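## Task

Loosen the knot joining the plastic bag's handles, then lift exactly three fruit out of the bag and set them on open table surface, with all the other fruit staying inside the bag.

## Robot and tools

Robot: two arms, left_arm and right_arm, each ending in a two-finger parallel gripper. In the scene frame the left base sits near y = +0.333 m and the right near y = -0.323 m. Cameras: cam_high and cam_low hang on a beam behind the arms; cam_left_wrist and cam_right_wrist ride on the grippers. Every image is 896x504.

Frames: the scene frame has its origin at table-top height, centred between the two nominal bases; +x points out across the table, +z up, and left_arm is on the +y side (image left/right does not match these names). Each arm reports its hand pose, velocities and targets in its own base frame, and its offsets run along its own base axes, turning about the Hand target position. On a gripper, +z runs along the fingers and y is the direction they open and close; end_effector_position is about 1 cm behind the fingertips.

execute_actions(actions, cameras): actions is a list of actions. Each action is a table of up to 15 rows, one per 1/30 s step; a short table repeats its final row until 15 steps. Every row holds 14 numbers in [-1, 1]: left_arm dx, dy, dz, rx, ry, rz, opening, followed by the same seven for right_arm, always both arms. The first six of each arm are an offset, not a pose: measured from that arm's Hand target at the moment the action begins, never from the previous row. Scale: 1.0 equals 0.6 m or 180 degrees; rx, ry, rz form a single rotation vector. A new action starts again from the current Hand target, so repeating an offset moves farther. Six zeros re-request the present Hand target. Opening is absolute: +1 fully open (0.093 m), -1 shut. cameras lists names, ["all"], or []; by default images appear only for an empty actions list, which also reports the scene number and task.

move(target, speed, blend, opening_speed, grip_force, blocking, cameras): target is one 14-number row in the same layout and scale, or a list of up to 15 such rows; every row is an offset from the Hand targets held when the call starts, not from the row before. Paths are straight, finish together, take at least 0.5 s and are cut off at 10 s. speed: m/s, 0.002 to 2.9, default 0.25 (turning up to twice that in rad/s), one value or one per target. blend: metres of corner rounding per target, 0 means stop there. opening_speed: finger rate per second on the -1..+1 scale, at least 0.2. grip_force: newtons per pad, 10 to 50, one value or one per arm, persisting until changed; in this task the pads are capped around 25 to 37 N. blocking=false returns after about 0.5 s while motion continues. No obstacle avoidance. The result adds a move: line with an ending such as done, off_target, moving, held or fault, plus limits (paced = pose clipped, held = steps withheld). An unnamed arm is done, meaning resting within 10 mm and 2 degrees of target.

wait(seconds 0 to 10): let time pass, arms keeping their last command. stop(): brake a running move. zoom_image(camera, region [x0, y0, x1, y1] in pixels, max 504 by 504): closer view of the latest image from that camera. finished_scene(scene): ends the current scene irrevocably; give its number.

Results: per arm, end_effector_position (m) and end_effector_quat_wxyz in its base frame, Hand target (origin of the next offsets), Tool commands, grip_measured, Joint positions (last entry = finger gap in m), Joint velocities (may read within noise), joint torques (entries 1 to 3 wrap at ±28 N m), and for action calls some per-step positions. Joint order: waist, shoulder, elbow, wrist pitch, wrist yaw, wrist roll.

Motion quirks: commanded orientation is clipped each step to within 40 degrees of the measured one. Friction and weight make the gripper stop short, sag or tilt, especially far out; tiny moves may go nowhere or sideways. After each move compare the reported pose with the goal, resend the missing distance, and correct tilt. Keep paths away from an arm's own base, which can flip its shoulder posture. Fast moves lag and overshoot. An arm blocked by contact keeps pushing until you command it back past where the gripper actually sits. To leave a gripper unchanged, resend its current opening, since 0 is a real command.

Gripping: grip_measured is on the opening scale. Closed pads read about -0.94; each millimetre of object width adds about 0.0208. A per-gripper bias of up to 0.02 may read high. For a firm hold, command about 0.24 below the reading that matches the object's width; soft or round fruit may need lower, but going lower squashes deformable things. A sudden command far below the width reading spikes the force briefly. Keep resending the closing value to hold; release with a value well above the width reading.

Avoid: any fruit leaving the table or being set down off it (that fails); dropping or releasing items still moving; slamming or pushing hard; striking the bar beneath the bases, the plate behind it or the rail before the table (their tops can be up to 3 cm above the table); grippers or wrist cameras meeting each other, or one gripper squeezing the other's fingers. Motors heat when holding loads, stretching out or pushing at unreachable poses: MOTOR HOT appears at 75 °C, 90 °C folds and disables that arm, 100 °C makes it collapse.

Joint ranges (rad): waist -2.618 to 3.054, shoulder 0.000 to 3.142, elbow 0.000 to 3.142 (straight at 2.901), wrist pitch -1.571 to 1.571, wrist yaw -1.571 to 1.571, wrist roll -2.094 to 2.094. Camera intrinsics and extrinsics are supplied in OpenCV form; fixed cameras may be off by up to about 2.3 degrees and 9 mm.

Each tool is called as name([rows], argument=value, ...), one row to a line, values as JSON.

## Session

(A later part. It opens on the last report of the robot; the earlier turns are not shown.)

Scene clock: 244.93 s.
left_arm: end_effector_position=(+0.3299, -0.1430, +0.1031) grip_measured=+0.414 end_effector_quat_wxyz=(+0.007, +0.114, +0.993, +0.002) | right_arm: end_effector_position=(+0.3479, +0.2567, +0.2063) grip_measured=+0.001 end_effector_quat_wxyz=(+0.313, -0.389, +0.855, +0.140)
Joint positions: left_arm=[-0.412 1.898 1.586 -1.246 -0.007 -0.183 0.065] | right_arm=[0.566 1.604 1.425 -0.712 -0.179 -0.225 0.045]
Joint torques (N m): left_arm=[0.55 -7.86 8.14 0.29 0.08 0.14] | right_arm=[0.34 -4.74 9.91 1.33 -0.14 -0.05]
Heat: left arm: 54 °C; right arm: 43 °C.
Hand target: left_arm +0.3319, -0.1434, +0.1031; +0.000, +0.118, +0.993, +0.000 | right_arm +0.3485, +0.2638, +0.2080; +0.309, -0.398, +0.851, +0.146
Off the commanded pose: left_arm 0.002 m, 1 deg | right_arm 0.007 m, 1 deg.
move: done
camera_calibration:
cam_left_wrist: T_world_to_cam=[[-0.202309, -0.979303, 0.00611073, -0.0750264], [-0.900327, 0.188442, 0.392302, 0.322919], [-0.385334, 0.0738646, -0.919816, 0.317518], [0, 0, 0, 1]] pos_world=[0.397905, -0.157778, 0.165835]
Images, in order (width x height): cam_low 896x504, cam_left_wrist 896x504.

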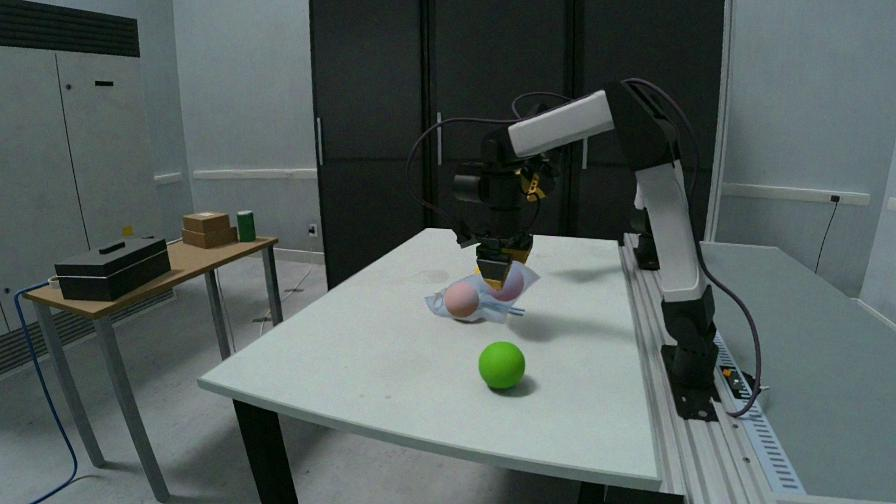

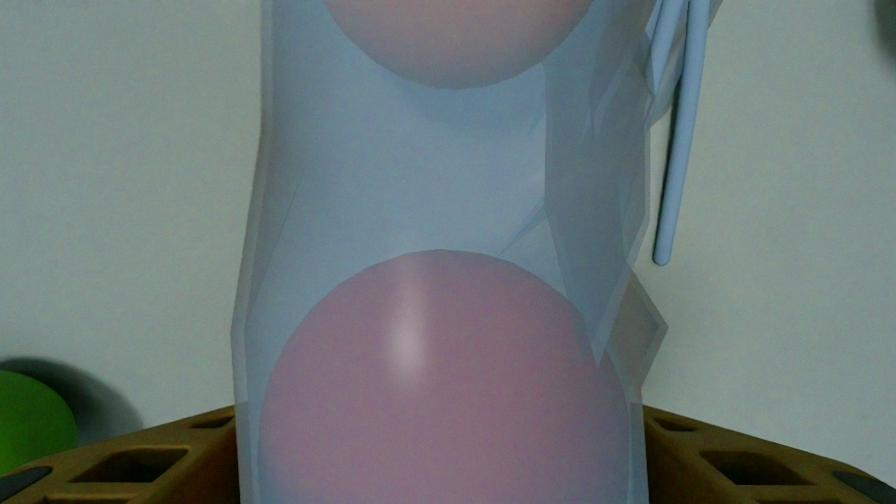

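move([
  [-0.02,0.01,0.08,0,0,0,0.1,0,0,0,0,0,0,0],
], speed=0.05, cameras=["cam_left_wrist","cam_low"])

zoom_image(camera="cam_low", region=[400, 230, 560, 350])

move([
  [-0.08,0.02,0.05,0,0,0,0.1,0,0,0,0,0,0,0],
], speed=0.05, cameras=["cam_left_wrist","cam_low"])

zoom_image(camera="cam_low", region=[400, 230, 560, 350])

Scene clock: 247.17 s.
left_arm: end_effector_position=(+0.3193, -0.1384, +0.1340) grip_measured=+0.414 end_effector_quat_wxyz=(-0.016, +0.116, +0.993, +0.009) | right_arm: end_effector_position=(+0.3479, +0.2567, +0.2063) grip_measured=+0.001 end_effector_quat_wxyz=(+0.313, -0.389, +0.855, +0.140)
Joint positions: left_arm=[-0.412 1.898 1.708 -1.417 -0.007 -0.181 0.065] | right_arm=[0.566 1.604 1.425 -0.712 -0.179 -0.225 0.045]
Joint torques (N m): left_arm=[0.7 -11.66 8.09 0.17 0.08 0.12] | right_arm=[0.42 -4.74 9.91 1.34 -0.14 -0.05]
Heat: left arm: 54 °C; right arm: 43 °C.
Hand target: left_arm +0.3199, -0.1374, +0.1512; +0.000, +0.118, +0.993, +0.000 | right_arm +0.3485, +0.2638, +0.2080; +0.309, -0.398, +0.851, +0.146
Off the commanded pose: left_arm 0.017 m, 2 deg | right_arm 0.007 m, 1 deg.
move: off_target (left_arm)
camera_calibration:
cam_left_wrist: T_world_to_cam=[[-0.204542, -0.978849, -0.00407731, -0.0707426], [-0.88123, 0.182326, 0.436109, 0.287527], [-0.426142, 0.0927957, -0.899884, 0.354512], [0, 0, 0, 1]] pos_world=[0.38998, -0.154567, 0.193338]
Images, in order (width x height): cam_low 896x504, cam_left_wrist 896x504.

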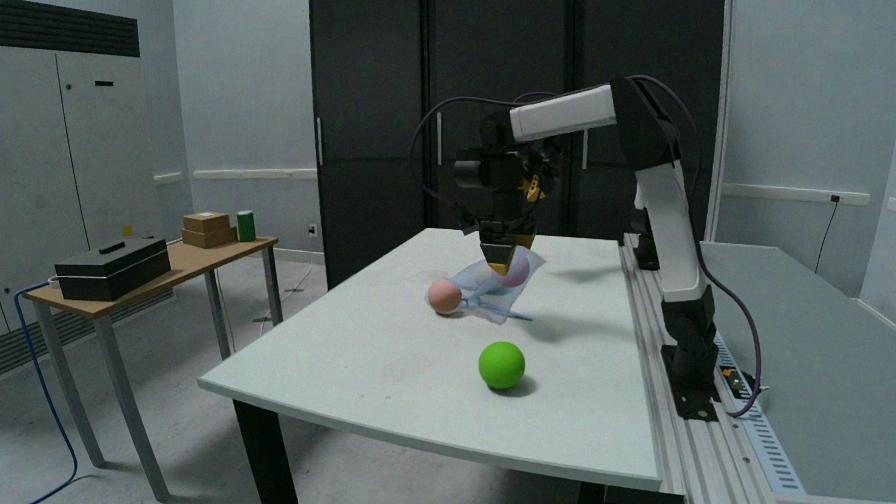

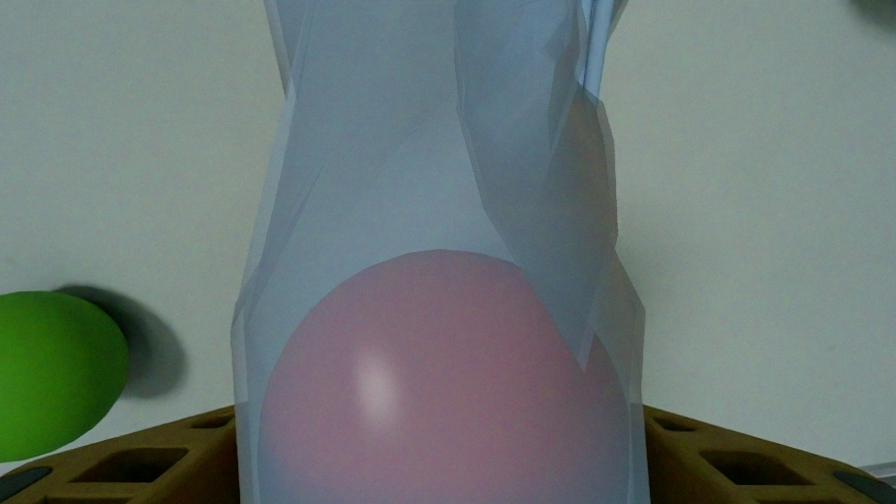

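Scaled by 3.150 from the camera's 896x504 image, which has a finer 1280x720 frame.

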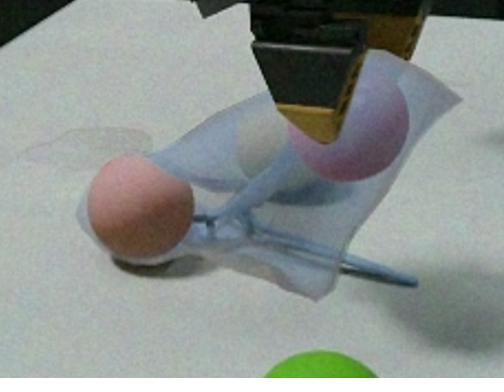

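Scene clock: 248.77 s.
left_arm: end_effector_position=(+0.2821, -0.1246, +0.1776) grip_measured=+0.414 end_effector_quat_wxyz=(+0.005, +0.118, +0.993, +0.002) | right_arm: end_effector_position=(+0.3479, +0.2567, +0.2063) grip_measured=+0.001 end_effector_quat_wxyz=(+0.313, -0.389, +0.855, +0.140)
Joint positions: left_arm=[-0.42 1.716 1.656 -1.503 -0.007 -0.184 0.065] | right_arm=[0.566 1.604 1.425 -0.712 -0.179 -0.225 0.045]
Joint torques (N m): left_arm=[-0.77 -9.59 4.7 0.29 0.07 -0.11] | right_arm=[0.36 -4.7 9.96 1.36 -0.12 -0.04]
Heat: left arm: 54 °C; right arm: 43 °C.
Hand target: left_arm +0.2719, -0.1255, +0.1812; +0.001, +0.118, +0.993, +0.000 | right_arm +0.3485, +0.2638, +0.2080; +0.309, -0.398, +0.851, +0.146
Off the commanded pose: left_arm 0.011 m, 1 deg | right_arm 0.007 m, 1 deg.
move: off_target (left_arm)
camera_calibration:
cam_left_wrist: T_world_to_cam=[[-0.208639, -0.97798, 0.005042, -0.0649202], [-0.897301, 0.193472, 0.396761, 0.246192], [-0.389, 0.0782555, -0.917908, 0.367453], [0, 0, 0, 1]] pos_world=[0.350303, -0.139877, 0.239935]
Images, in order (width x height): cam_low 896x504, cam_left_wrist 896x504.

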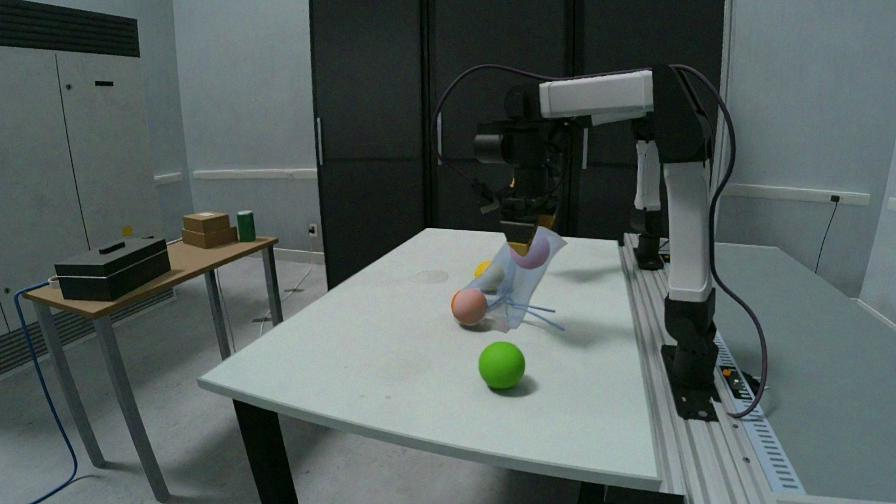

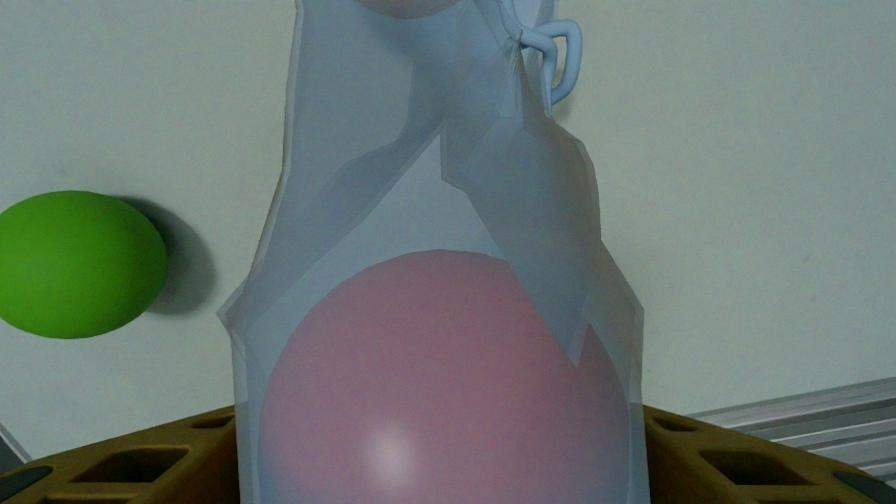

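Scaled by 3.150 from the camera's 896x504 image, which has a finer 1280x720 frame.

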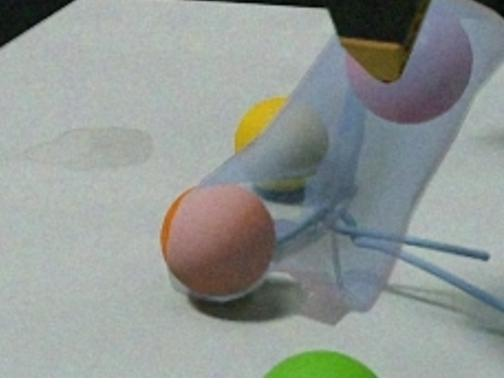

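move([
  [-0.03,0.02,0.07,0,0,0,0.1,0,0,0,0,0,0,0],
], speed=0.05, cameras=["cam_left_wrist","cam_low","cam_high"])

zoom_image(camera="cam_low", region=[420, 210, 580, 350])

Scene clock: 250.60 s.
left_arm: end_effector_position=(+0.2593, -0.1144, +0.2180) grip_measured=+0.414 end_effector_quat_wxyz=(+0.052, +0.117, +0.992, -0.012) | right_arm: end_effector_position=(+0.3479, +0.2567, +0.2063) grip_measured=+0.001 end_effector_quat_wxyz=(+0.313, -0.389, +0.855, +0.140)
Joint positions: left_arm=[-0.42 1.567 1.656 -1.554 -0.007 -0.184 0.065] | right_arm=[0.566 1.604 1.425 -0.712 -0.179 -0.225 0.045]
Joint torques (N m): left_arm=[0.08 -7.53 5.87 0.53 0.07 0.03] | right_arm=[0.42 -4.78 9.84 1.35 -0.12 -0.03]
Heat: left arm: 53 °C; right arm: 43 °C.
Hand target: left_arm +0.2539, -0.1135, +0.2231; +0.000, +0.118, +0.993, +0.000 | right_arm +0.3485, +0.2638, +0.2080; +0.309, -0.398, +0.851, +0.146
Off the commanded pose: left_arm 0.008 m, 6 deg | right_arm 0.007 m, 1 deg.
joint sent to its limit (left arm) — joint 4 (wrist pitch), lower limit. The joint targets are off in orientation, not in position.
move: off_target (left_arm)
camera_calibration:
cam_left_wrist: T_world_to_cam=[[-0.210024, -0.977368, 0.025341, -0.0639344], [-0.928714, 0.207536, 0.307275, 0.236996], [-0.30558, 0.0410006, -0.951283, 0.376267], [0, 0, 0, 1]] pos_world=[0.321653, -0.1271, 0.286734]
Images, in order (width x height): cam_high 896x504, cam_low 896x504, cam_left_wrist 896x504.

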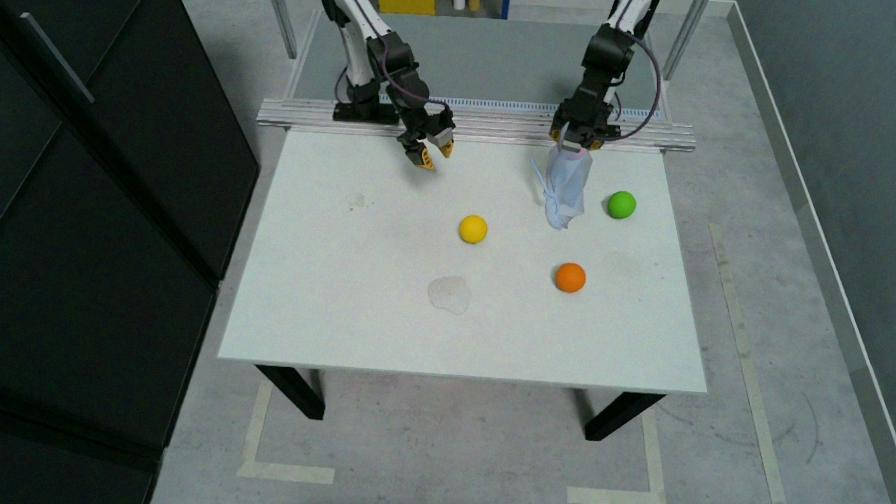

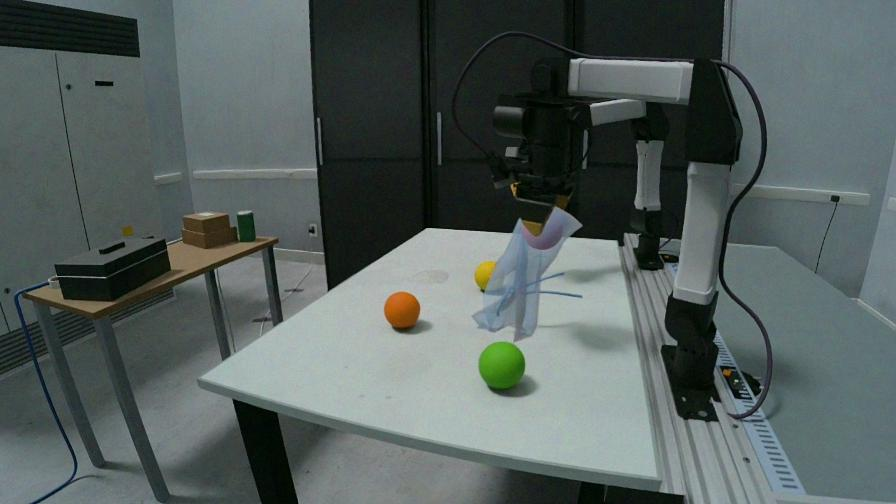

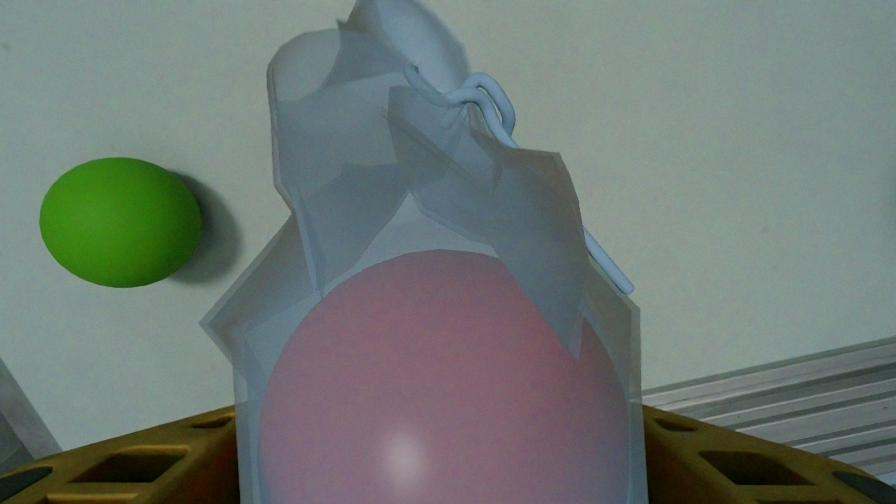

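Scaled by 3.150 from the camera's 896x504 image, which has a finer 1280x720 frame.

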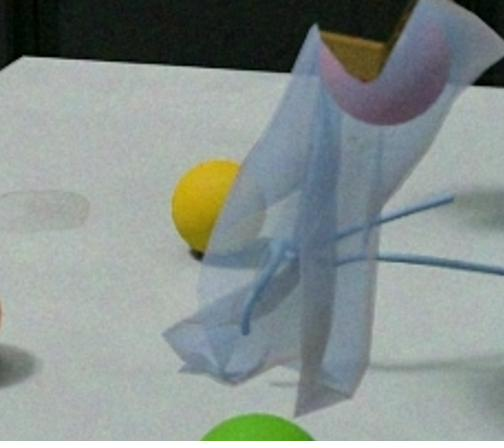

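move([
  [-0.01,-0.02,-0.16,0,0,0,0.1,0,0,0,0,0,0,0],
  [-0.01,-0.02,-0.31,0,0,0,0.1,0,0,0,0,0,0,0],
], speed=[0.1,0.05], cameras=["cam_low","cam_high"])

zoom_image(camera="cam_low", region=[460, 230, 620, 370])

Scene clock: 255.23 s.
left_arm: end_effector_position=(+0.2505, -0.1223, +0.0483) grip_measured=+0.414 end_effector_quat_wxyz=(+0.007, +0.119, +0.993, +0.001) | right_arm: end_effector_position=(+0.3479, +0.2567, +0.2063) grip_measured=+0.001 end_effector_quat_wxyz=(+0.313, -0.389, +0.855, +0.140)
Joint positions: left_arm=[-0.458 1.641 1.052 -0.969 -0.007 -0.22 0.065] | right_arm=[0.566 1.604 1.425 -0.712 -0.179 -0.225 0.045]
Joint torques (N m): left_arm=[-0.62 -5.07 3.85 0.77 0.08 -0.11] | right_arm=[0.28 -4.71 9.92 1.36 -0.14 -0.04]
Heat: left arm: 51 °C; right arm: 43 °C.
Hand target: left_arm +0.2479, -0.1255, +0.0372; +0.001, +0.118, +0.993, +0.000 | right_arm +0.3485, +0.2638, +0.2080; +0.309, -0.398, +0.851, +0.146
Off the commanded pose: left_arm 0.012 m, 1 deg | right_arm 0.007 m, 1 deg.
move: off_target (left_arm)
Images, in order (width x height): cam_high 896x504, cam_low 896x504.

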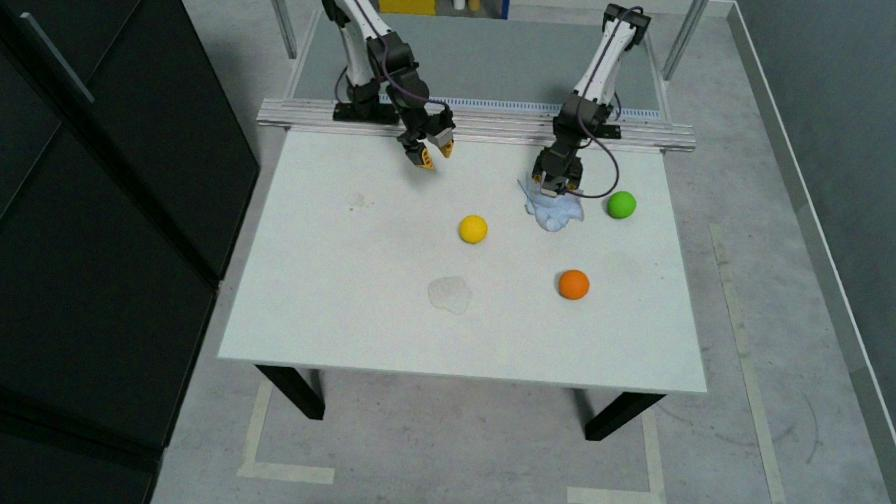

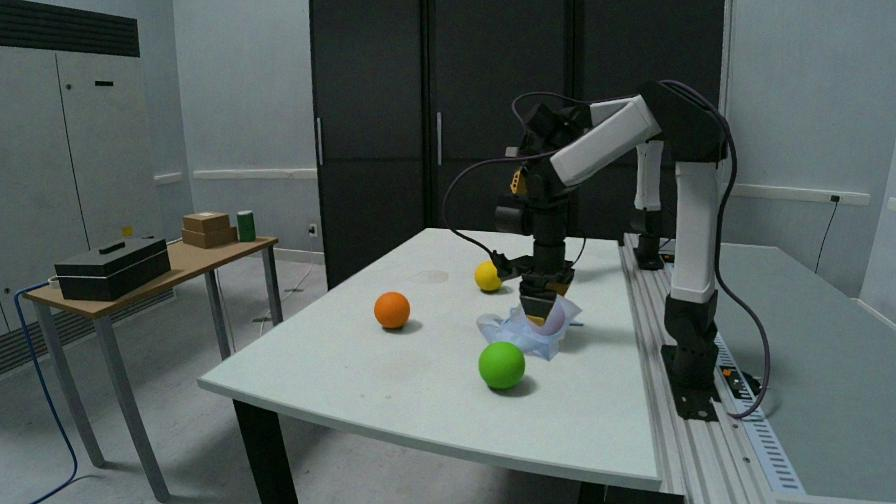

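Scaled by 3.150 from the camera's 896x504 image, which has a finer 1280x720 frame.

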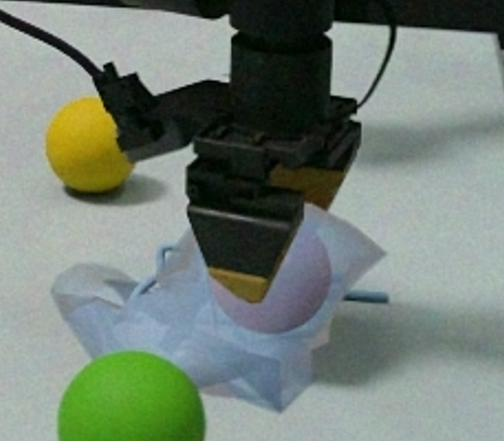

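move([
  [0,0,-0.02,0,0,0,0.9,0,0,0,0,0,0,0],
], opening_speed=0.4, speed=0.05)

move([
  [0.0,0,0.2,0,0,0,0.9,0,0,0,0,0,0,0],
  [0.13,0.08,0.25,0,0,0,1,0,0,0,0,0,0,0],
], speed=0.2, blend=0.03, cameras=["cam_low","cam_high","cam_left_wrist"])

zoom_image(camera="cam_low", region=[460, 230, 620, 370])

Scene clock: 258.23 s.
left_arm: end_effector_position=(+0.2493, -0.1261, +0.0322) grip_measured=+0.898 end_effector_quat_wxyz=(+0.004, +0.121, +0.993, -0.007) | right_arm: end_effector_position=(+0.3479, +0.2567, +0.2063) grip_measured=+0.001 end_effector_quat_wxyz=(+0.313, -0.389, +0.855, +0.140)
Joint positions: left_arm=[-0.462 1.668 1.013 -0.904 0.01 -0.22 0.088] | right_arm=[0.566 1.604 1.425 -0.712 -0.179 -0.225 0.045]
Joint torques (N m): left_arm=[-0.34 -5.65 4.45 0.64 -0.1 -0.11] | right_arm=[0.44 -4.79 9.91 1.33 -0.14 -0.04]
Heat: left arm: 50 °C; right arm: 43 °C.
Hand target: left_arm +0.2479, -0.1255, +0.0251; +0.001, +0.118, +0.993, +0.000 | right_arm +0.3485, +0.2638, +0.2080; +0.309, -0.398, +0.851, +0.146
Off the commanded pose: left_arm 0.007 m, 1 deg | right_arm 0.007 m, 1 deg.
move: done

Scene clock: 260.63 s.
left_arm: end_effector_position=(+0.3241, -0.0777, +0.1753) grip_measured=+1.000 end_effector_quat_wxyz=(+0.007, +0.112, +0.994, -0.004) | right_arm: end_effector_position=(+0.3479, +0.2567, +0.2063) grip_measured=+0.001 end_effector_quat_wxyz=(+0.313, -0.389, +0.855, +0.140)
Joint positions: left_arm=[-0.232 1.808 1.757 -1.505 0.006 -0.009 0.093] | right_arm=[0.566 1.604 1.425 -0.712 -0.179 -0.225 0.045]
Joint torques (N m): left_arm=[0.1 -6.82 7.97 0.3 -0.04 0.14] | right_arm=[0.36 -4.68 9.96 1.36 -0.12 -0.05]
Heat: left arm: 50 °C; right arm: 43 °C.
Hand target: left_arm +0.3259, -0.0775, +0.1752; +0.000, +0.118, +0.993, +0.000 | right_arm +0.3485, +0.2638, +0.2080; +0.309, -0.398, +0.851, +0.146
Off the commanded pose: left_arm 0.002 m, 1 deg | right_arm 0.007 m, 1 deg.
move: done
camera_calibration:
cam_left_wrist: T_world_to_cam=[[-0.197181, -0.980226, 0.0166136, -0.016275], [-0.900517, 0.187794, 0.392176, 0.277105], [-0.387541, 0.0623689, -0.91974, 0.376669], [0, 0, 0, 1]] pos_world=[0.392303, -0.0914842, 0.238034]
Images, in order (width x height): cam_high 896x504, cam_low 896x504, cam_left_wrist 896x504.

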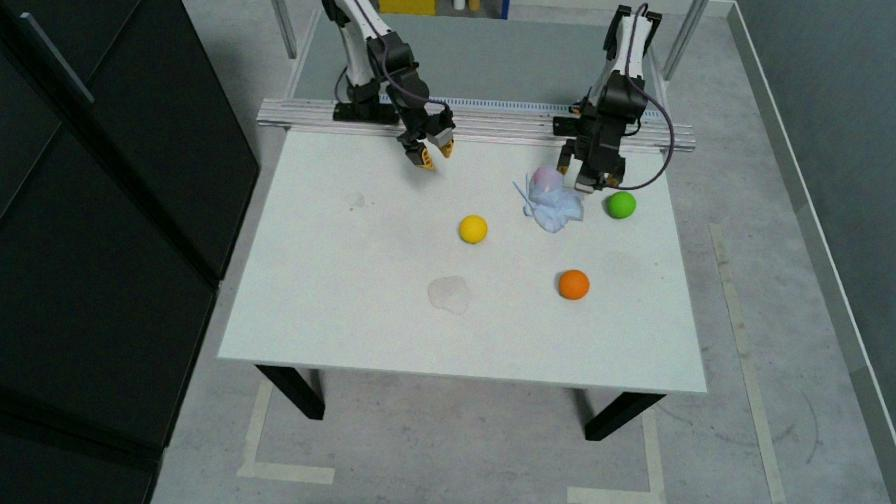

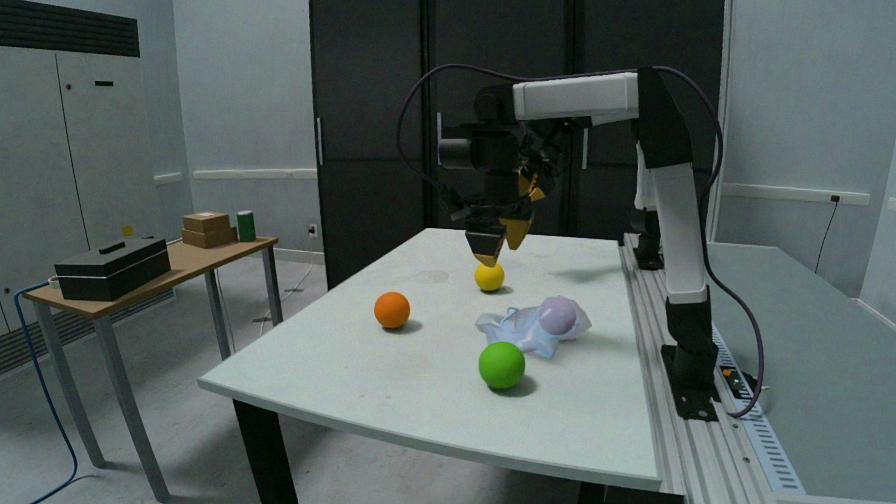

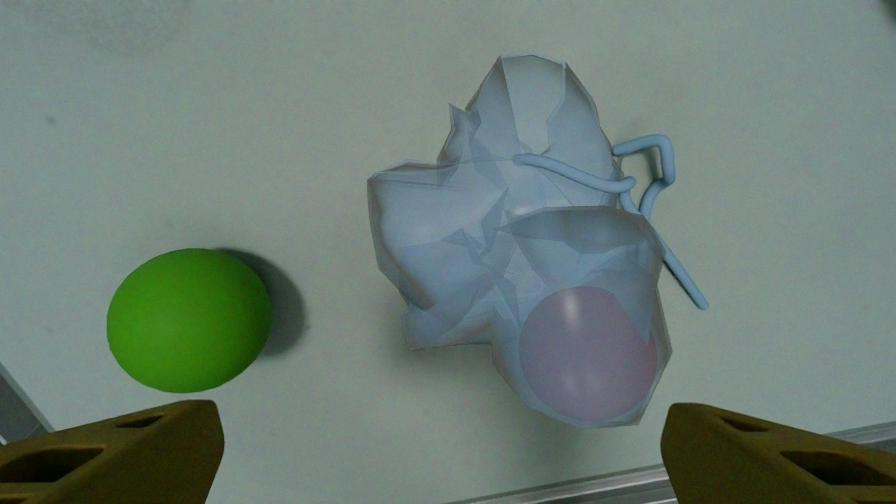

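Scaled by 3.150 from the camera's 896x504 image, which has a finer 1280x720 frame.

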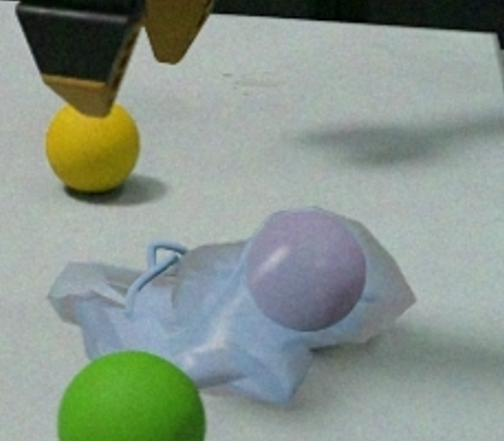

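zoom_image(camera="cam_left_wrist", region=[500, 110, 730, 320])

Scaled by 2.191 from the camera's 896x504 image, which has a finer 1280x720 frame.

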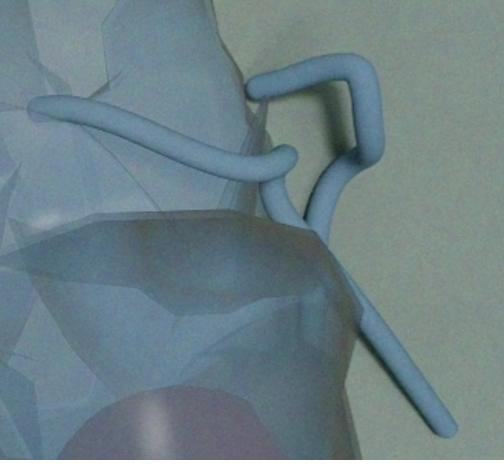

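move([
  [-0.005,-0.197,-0.1,0,0,0,0,0,0,0,0,0,0,0],
  [-0.005,-0.197,-0.274,0,0,0,0,0,0,0,0,0,0,0],
], speed=[0.25,0.1], cameras=["cam_left_wrist"])

Scene clock: 264.37 s.
left_arm: end_effector_position=(+0.3242, -0.1952, +0.0198) grip_measured=+0.002 end_effector_quat_wxyz=(+0.005, +0.122, +0.992, -0.003) | right_arm: end_effector_position=(+0.3479, +0.2567, +0.2063) grip_measured=+0.001 end_effector_quat_wxyz=(+0.313, -0.389, +0.855, +0.140)
Joint positions: left_arm=[-0.541 2.038 1.446 -0.967 0.002 -0.296 0.045] | right_arm=[0.566 1.604 1.425 -0.712 -0.179 -0.225 0.045]
Joint torques (N m): left_arm=[-0.06 -8.79 4.71 0.66 -0.02 -0.11] | right_arm=[0.43 -4.78 9.94 1.37 -0.11 -0.03]
Heat: left arm: 49 °C; right arm: 43 °C.
Hand target: left_arm +0.3229, -0.1956, +0.0107; +0.000, +0.118, +0.993, +0.000 | right_arm +0.3485, +0.2638, +0.2080; +0.309, -0.398, +0.851, +0.146
Off the commanded pose: left_arm 0.009 m, 1 deg | right_arm 0.007 m, 1 deg.
move: done
camera_calibration:
cam_left_wrist: T_world_to_cam=[[-0.218359, -0.975747, 0.0153965, -0.121177], [-0.894699, 0.206472, 0.396084, 0.361922], [-0.389656, 0.0727132, -0.918085, 0.243681], [0, 0, 0, 1]] pos_world=[0.392303, -0.210683, 0.0822343]
Images, in order (width x height): cam_left_wrist 896x504.

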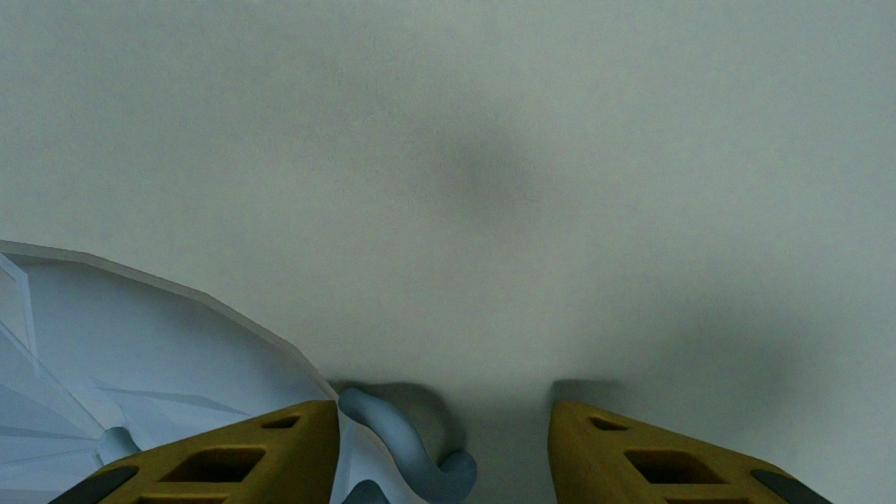

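Rope bend sits between fingers. Go 8 mm lower, close, pull.

move([
  [-0.01,0.003,-0.014,0,0,0,0,0,0,0,0,0,0,0],
], speed=0.05)

move([
  [0,0,0,0,0,0,-1,0,0,0,0,0,0,0],
], opening_speed=1.5)

move([
  [0.03,-0.1,0.05,0,0,0,-1,0,0,0,0,0,0,0],
], speed=0.06, cameras=["cam_left_wrist","cam_low","cam_high"])

zoom_image(camera="cam_low", region=[460, 230, 620, 370])

Scene clock: 265.93 s.
left_arm: end_effector_position=(+0.3192, -0.1923, +0.0106) grip_measured=+0.002 end_effector_quat_wxyz=(+0.001, +0.120, +0.993, -0.001) | right_arm: end_effector_position=(+0.3479, +0.2567, +0.2063) grip_measured=+0.001 end_effector_quat_wxyz=(+0.313, -0.389, +0.855, +0.140)
Joint positions: left_arm=[-0.541 2.038 1.407 -0.937 0.002 -0.3 0.045] | right_arm=[0.566 1.604 1.425 -0.712 -0.179 -0.225 0.045]
Joint torques (N m): left_arm=[-0.38 -9.36 3.85 0.74 -0.02 -0.09] | right_arm=[0.29 -4.75 9.87 1.33 -0.14 -0.03]
Heat: left arm: 49 °C; right arm: 43 °C.
Hand target: left_arm +0.3169, -0.1938, +0.0023; +0.000, +0.118, +0.993, +0.000 | right_arm +0.3485, +0.2638, +0.2080; +0.309, -0.398, +0.851, +0.146
Off the commanded pose: left_arm 0.009 m, 0 deg | right_arm 0.007 m, 1 deg.
move: done

Scene clock: 266.80 s.
left_arm: end_effector_position=(+0.3195, -0.1924, +0.0089) grip_measured=-0.894 end_effector_quat_wxyz=(+0.003, +0.120, +0.993, -0.002) | right_arm: end_effector_position=(+0.3479, +0.2567, +0.2063) grip_measured=+0.001 end_effector_quat_wxyz=(+0.313, -0.389, +0.855, +0.140)
Joint positions: left_arm=[-0.541 2.038 1.4 -0.926 0.001 -0.3 0.002] | right_arm=[0.566 1.604 1.425 -0.712 -0.179 -0.225 0.045]
Joint torques (N m): left_arm=[-0.4 -9.35 4.44 0.63 -0.03 -0.11] | right_arm=[0.46 -4.83 9.95 1.36 -0.12 -0.03]
Heat: left arm: 49 °C; right arm: 43 °C.
Hand target: left_arm +0.3170, -0.1938, +0.0023; +0.001, +0.118, +0.993, +0.000 | right_arm +0.3485, +0.2638, +0.2080; +0.309, -0.398, +0.851, +0.146
Off the commanded pose: left_arm 0.007 m, 0 deg | right_arm 0.007 m, 1 deg.
move: done

Scene clock: 268.63 s.
left_arm: end_effector_position=(+0.3363, -0.2492, +0.0360) grip_measured=-0.894 end_effector_quat_wxyz=(+0.007, +0.119, +0.993, -0.005) | right_arm: end_effector_position=(+0.3479, +0.2567, +0.2063) grip_measured=+0.001 end_effector_quat_wxyz=(+0.313, -0.389, +0.855, +0.140)
Joint positions: left_arm=[-0.637 2.166 1.711 -1.099 0.001 -0.4 0.002] | right_arm=[0.566 1.604 1.425 -0.712 -0.179 -0.225 0.045]
Joint torques (N m): left_arm=[-0.72 -9.47 7.99 0.36 -0.02 -0.12] | right_arm=[0.38 -4.77 9.91 1.34 -0.11 -0.03]
Heat: left arm: 49 °C; right arm: 43 °C.
Hand target: left_arm +0.3349, -0.2538, +0.0323; +0.000, +0.118, +0.993, +0.000 | right_arm +0.3485, +0.2638, +0.2080; +0.309, -0.398, +0.851, +0.146
Off the commanded pose: left_arm 0.006 m, 1 deg | right_arm 0.007 m, 1 deg.
move: done
camera_calibration:
cam_left_wrist: T_world_to_cam=[[-0.210658, -0.977385, 0.0184621, -0.174475], [-0.897908, 0.200926, 0.39165, 0.377322], [-0.386502, 0.0659268, -0.919929, 0.264575], [0, 0, 0, 1]] pos_world=[0.404305, -0.263785, 0.0988338]
Images, in order (width x height): cam_high 896x504, cam_low 896x504, cam_left_wrist 896x504.

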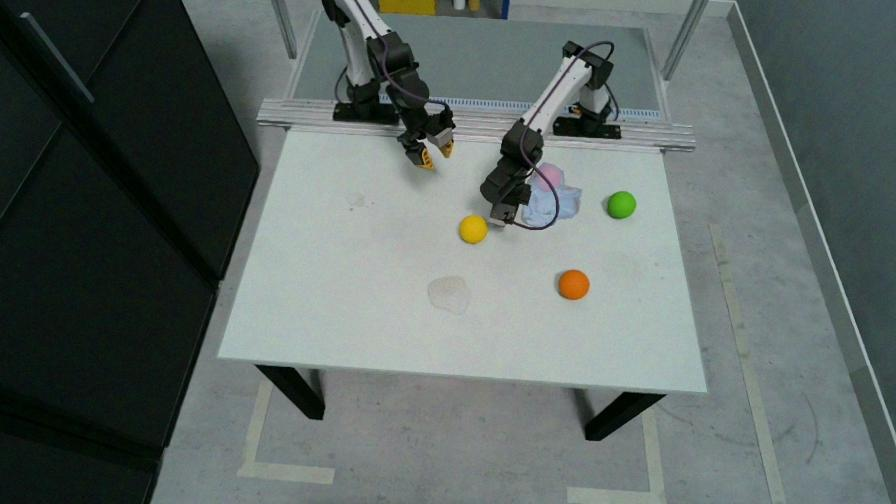

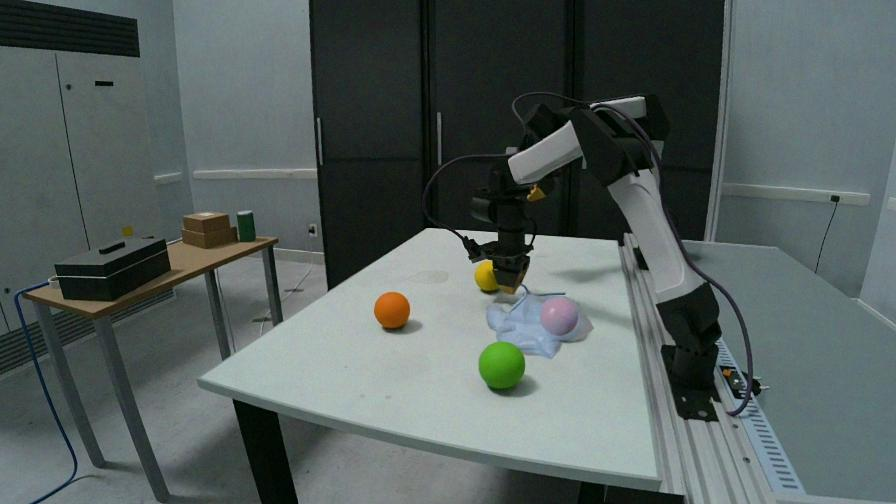

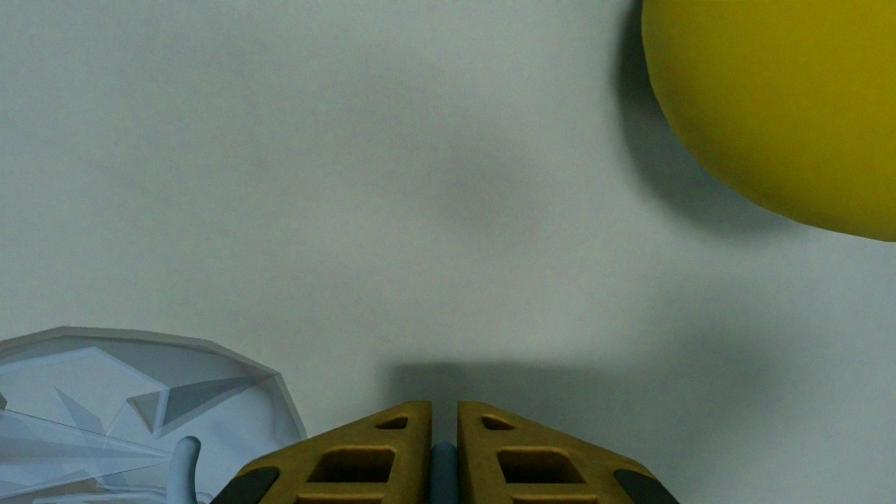

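Scaled by 3.150 from the camera's 896x504 image, which has a finer 1280x720 frame.

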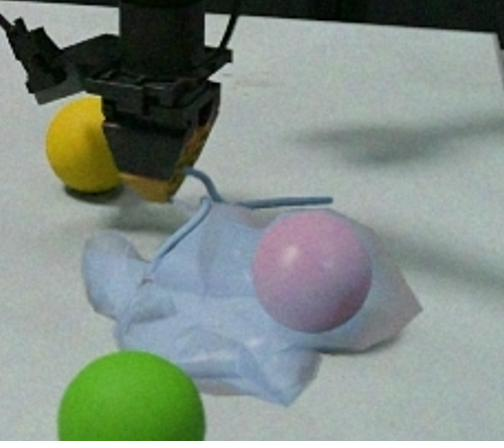

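move([
  [-0.08,0,0.13,0,0,0,-1,0,0,0,0,0,0,0],
], speed=0.06, cameras=["cam_left_wrist","cam_low"])

zoom_image(camera="cam_low", region=[460, 220, 620, 360])

Scene clock: 271.23 s.
left_arm: end_effector_position=(+0.2879, -0.2486, +0.0946) grip_measured=-0.894 end_effector_quat_wxyz=(-0.014, +0.118, +0.993, +0.009) | right_arm: end_effector_position=(+0.3479, +0.2567, +0.2063) grip_measured=+0.001 end_effector_quat_wxyz=(+0.313, -0.389, +0.855, +0.140)
Joint positions: left_arm=[-0.712 2.029 1.736 -1.312 0.001 -0.475 0.002] | right_arm=[0.566 1.604 1.425 -0.712 -0.179 -0.225 0.045]
Joint torques (N m): left_arm=[-0.77 -12.4 7.84 0.23 -0.02 -0.12] | right_arm=[0.36 -4.71 9.94 1.35 -0.14 -0.05]
Heat: left arm: 49 °C; right arm: 43 °C.
Hand target: left_arm +0.2870, -0.2538, +0.1104; +0.001, +0.118, +0.993, +0.000 | right_arm +0.3485, +0.2638, +0.2080; +0.309, -0.398, +0.851, +0.146
Off the commanded pose: left_arm 0.017 m, 2 deg | right_arm 0.007 m, 1 deg.
move: off_target (left_arm)
camera_calibration:
cam_left_wrist: T_world_to_cam=[[-0.209624, -0.97777, -0.00495548, -0.183404], [-0.881712, 0.186834, 0.433216, 0.298669], [-0.42266, 0.0951817, -0.901276, 0.315592], [0, 0, 0, 1]] pos_world=[0.358282, -0.265167, 0.154138]
Images, in order (width x height): cam_low 896x504, cam_left_wrist 896x504.

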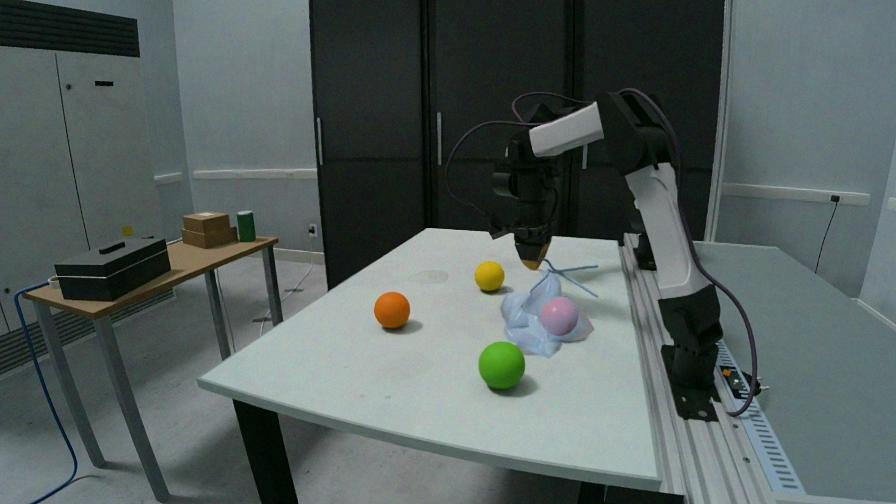

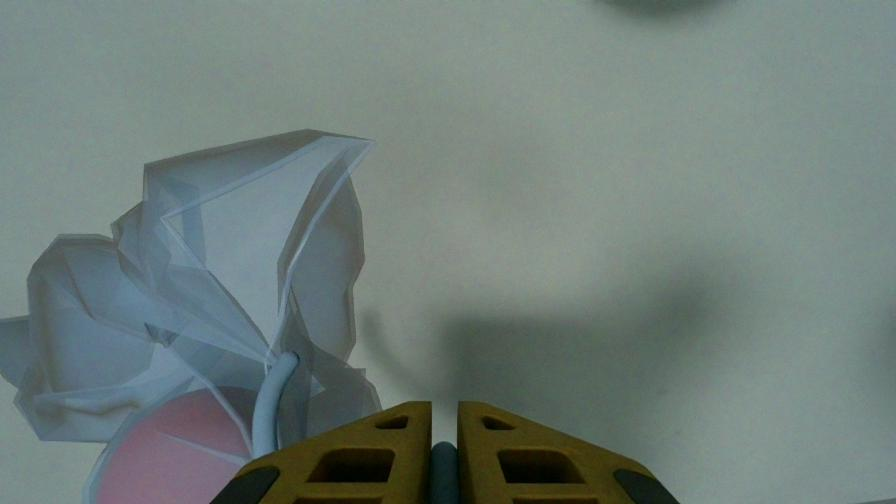

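Scaled by 3.150 from the camera's 896x504 image, which has a finer 1280x720 frame.

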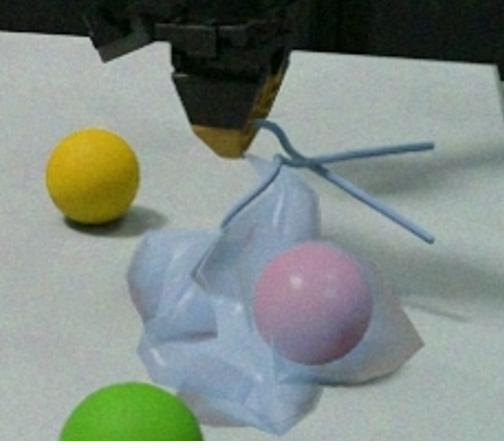

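move([
  [-0.02,0.03,0.2,0,0,0,-1,0,0,0,0,0,0,0],
], speed=0.06, cameras=["cam_left_wrist","cam_low"])

zoom_image(camera="cam_low", region=[460, 200, 620, 340])

Scene clock: 274.17 s.
left_arm: end_effector_position=(+0.2759, -0.2383, +0.2169) grip_measured=-0.894 end_effector_quat_wxyz=(+0.059, +0.118, +0.990, -0.040) | right_arm: end_effector_position=(+0.3479, +0.2567, +0.2063) grip_measured=+0.001 end_effector_quat_wxyz=(+0.313, -0.389, +0.855, +0.140)
Joint positions: left_arm=[-0.712 1.857 1.982 -1.554 0.001 -0.475 0.002] | right_arm=[0.566 1.604 1.425 -0.712 -0.179 -0.225 0.045]
Joint torques (N m): left_arm=[0.49 -10.32 7.68 0.61 -0.04 0.05] | right_arm=[0.4 -4.78 9.89 1.33 -0.13 -0.03]
Heat: left arm: 50 °C; right arm: 43 °C.
Hand target: left_arm +0.2750, -0.2358, +0.2303; +0.000, +0.118, +0.993, +0.000 | right_arm +0.3485, +0.2638, +0.2080; +0.309, -0.398, +0.851, +0.146
Off the commanded pose: left_arm 0.014 m, 8 deg | right_arm 0.007 m, 1 deg.
joint sent to its limit (left arm) — joint 4 (wrist pitch), lower limit. The joint targets are off in orientation, not in position.
move: off_target (left_arm)
camera_calibration:
cam_left_wrist: T_world_to_cam=[[-0.214562, -0.973484, 0.0793161, -0.191068], [-0.929987, 0.22844, 0.287992, 0.287942], [-0.298475, -0.0119706, -0.954342, 0.37146], [0, 0, 0, 1]] pos_world=[0.337658, -0.247332, 0.286729]
Images, in order (width x height): cam_low 896x504, cam_left_wrist 896x504.

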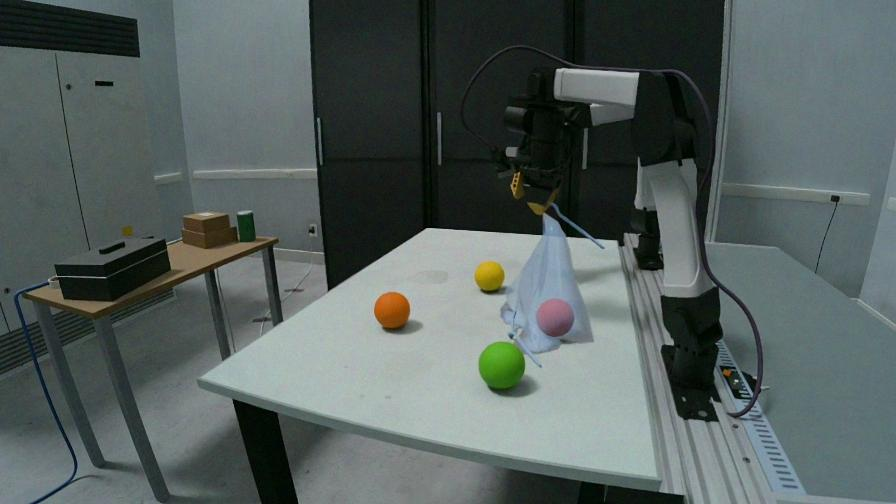

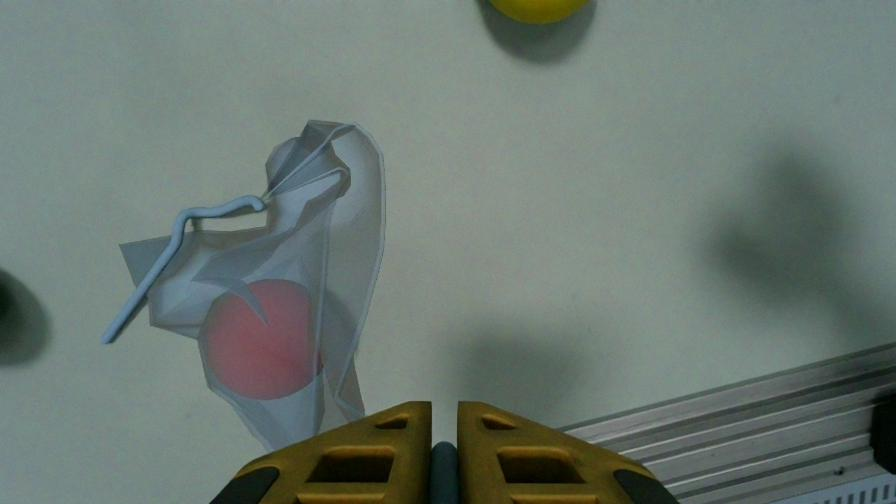

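Scaled by 3.150 from the camera's 896x504 image, which has a finer 1280x720 frame.

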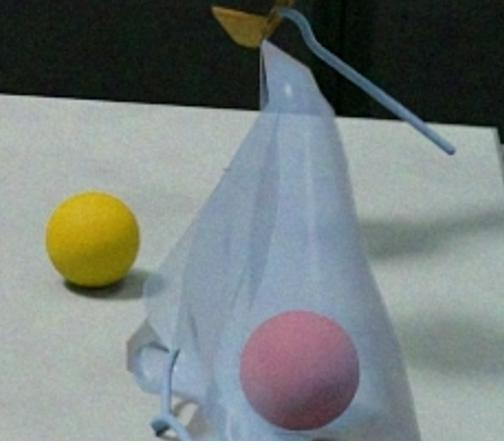

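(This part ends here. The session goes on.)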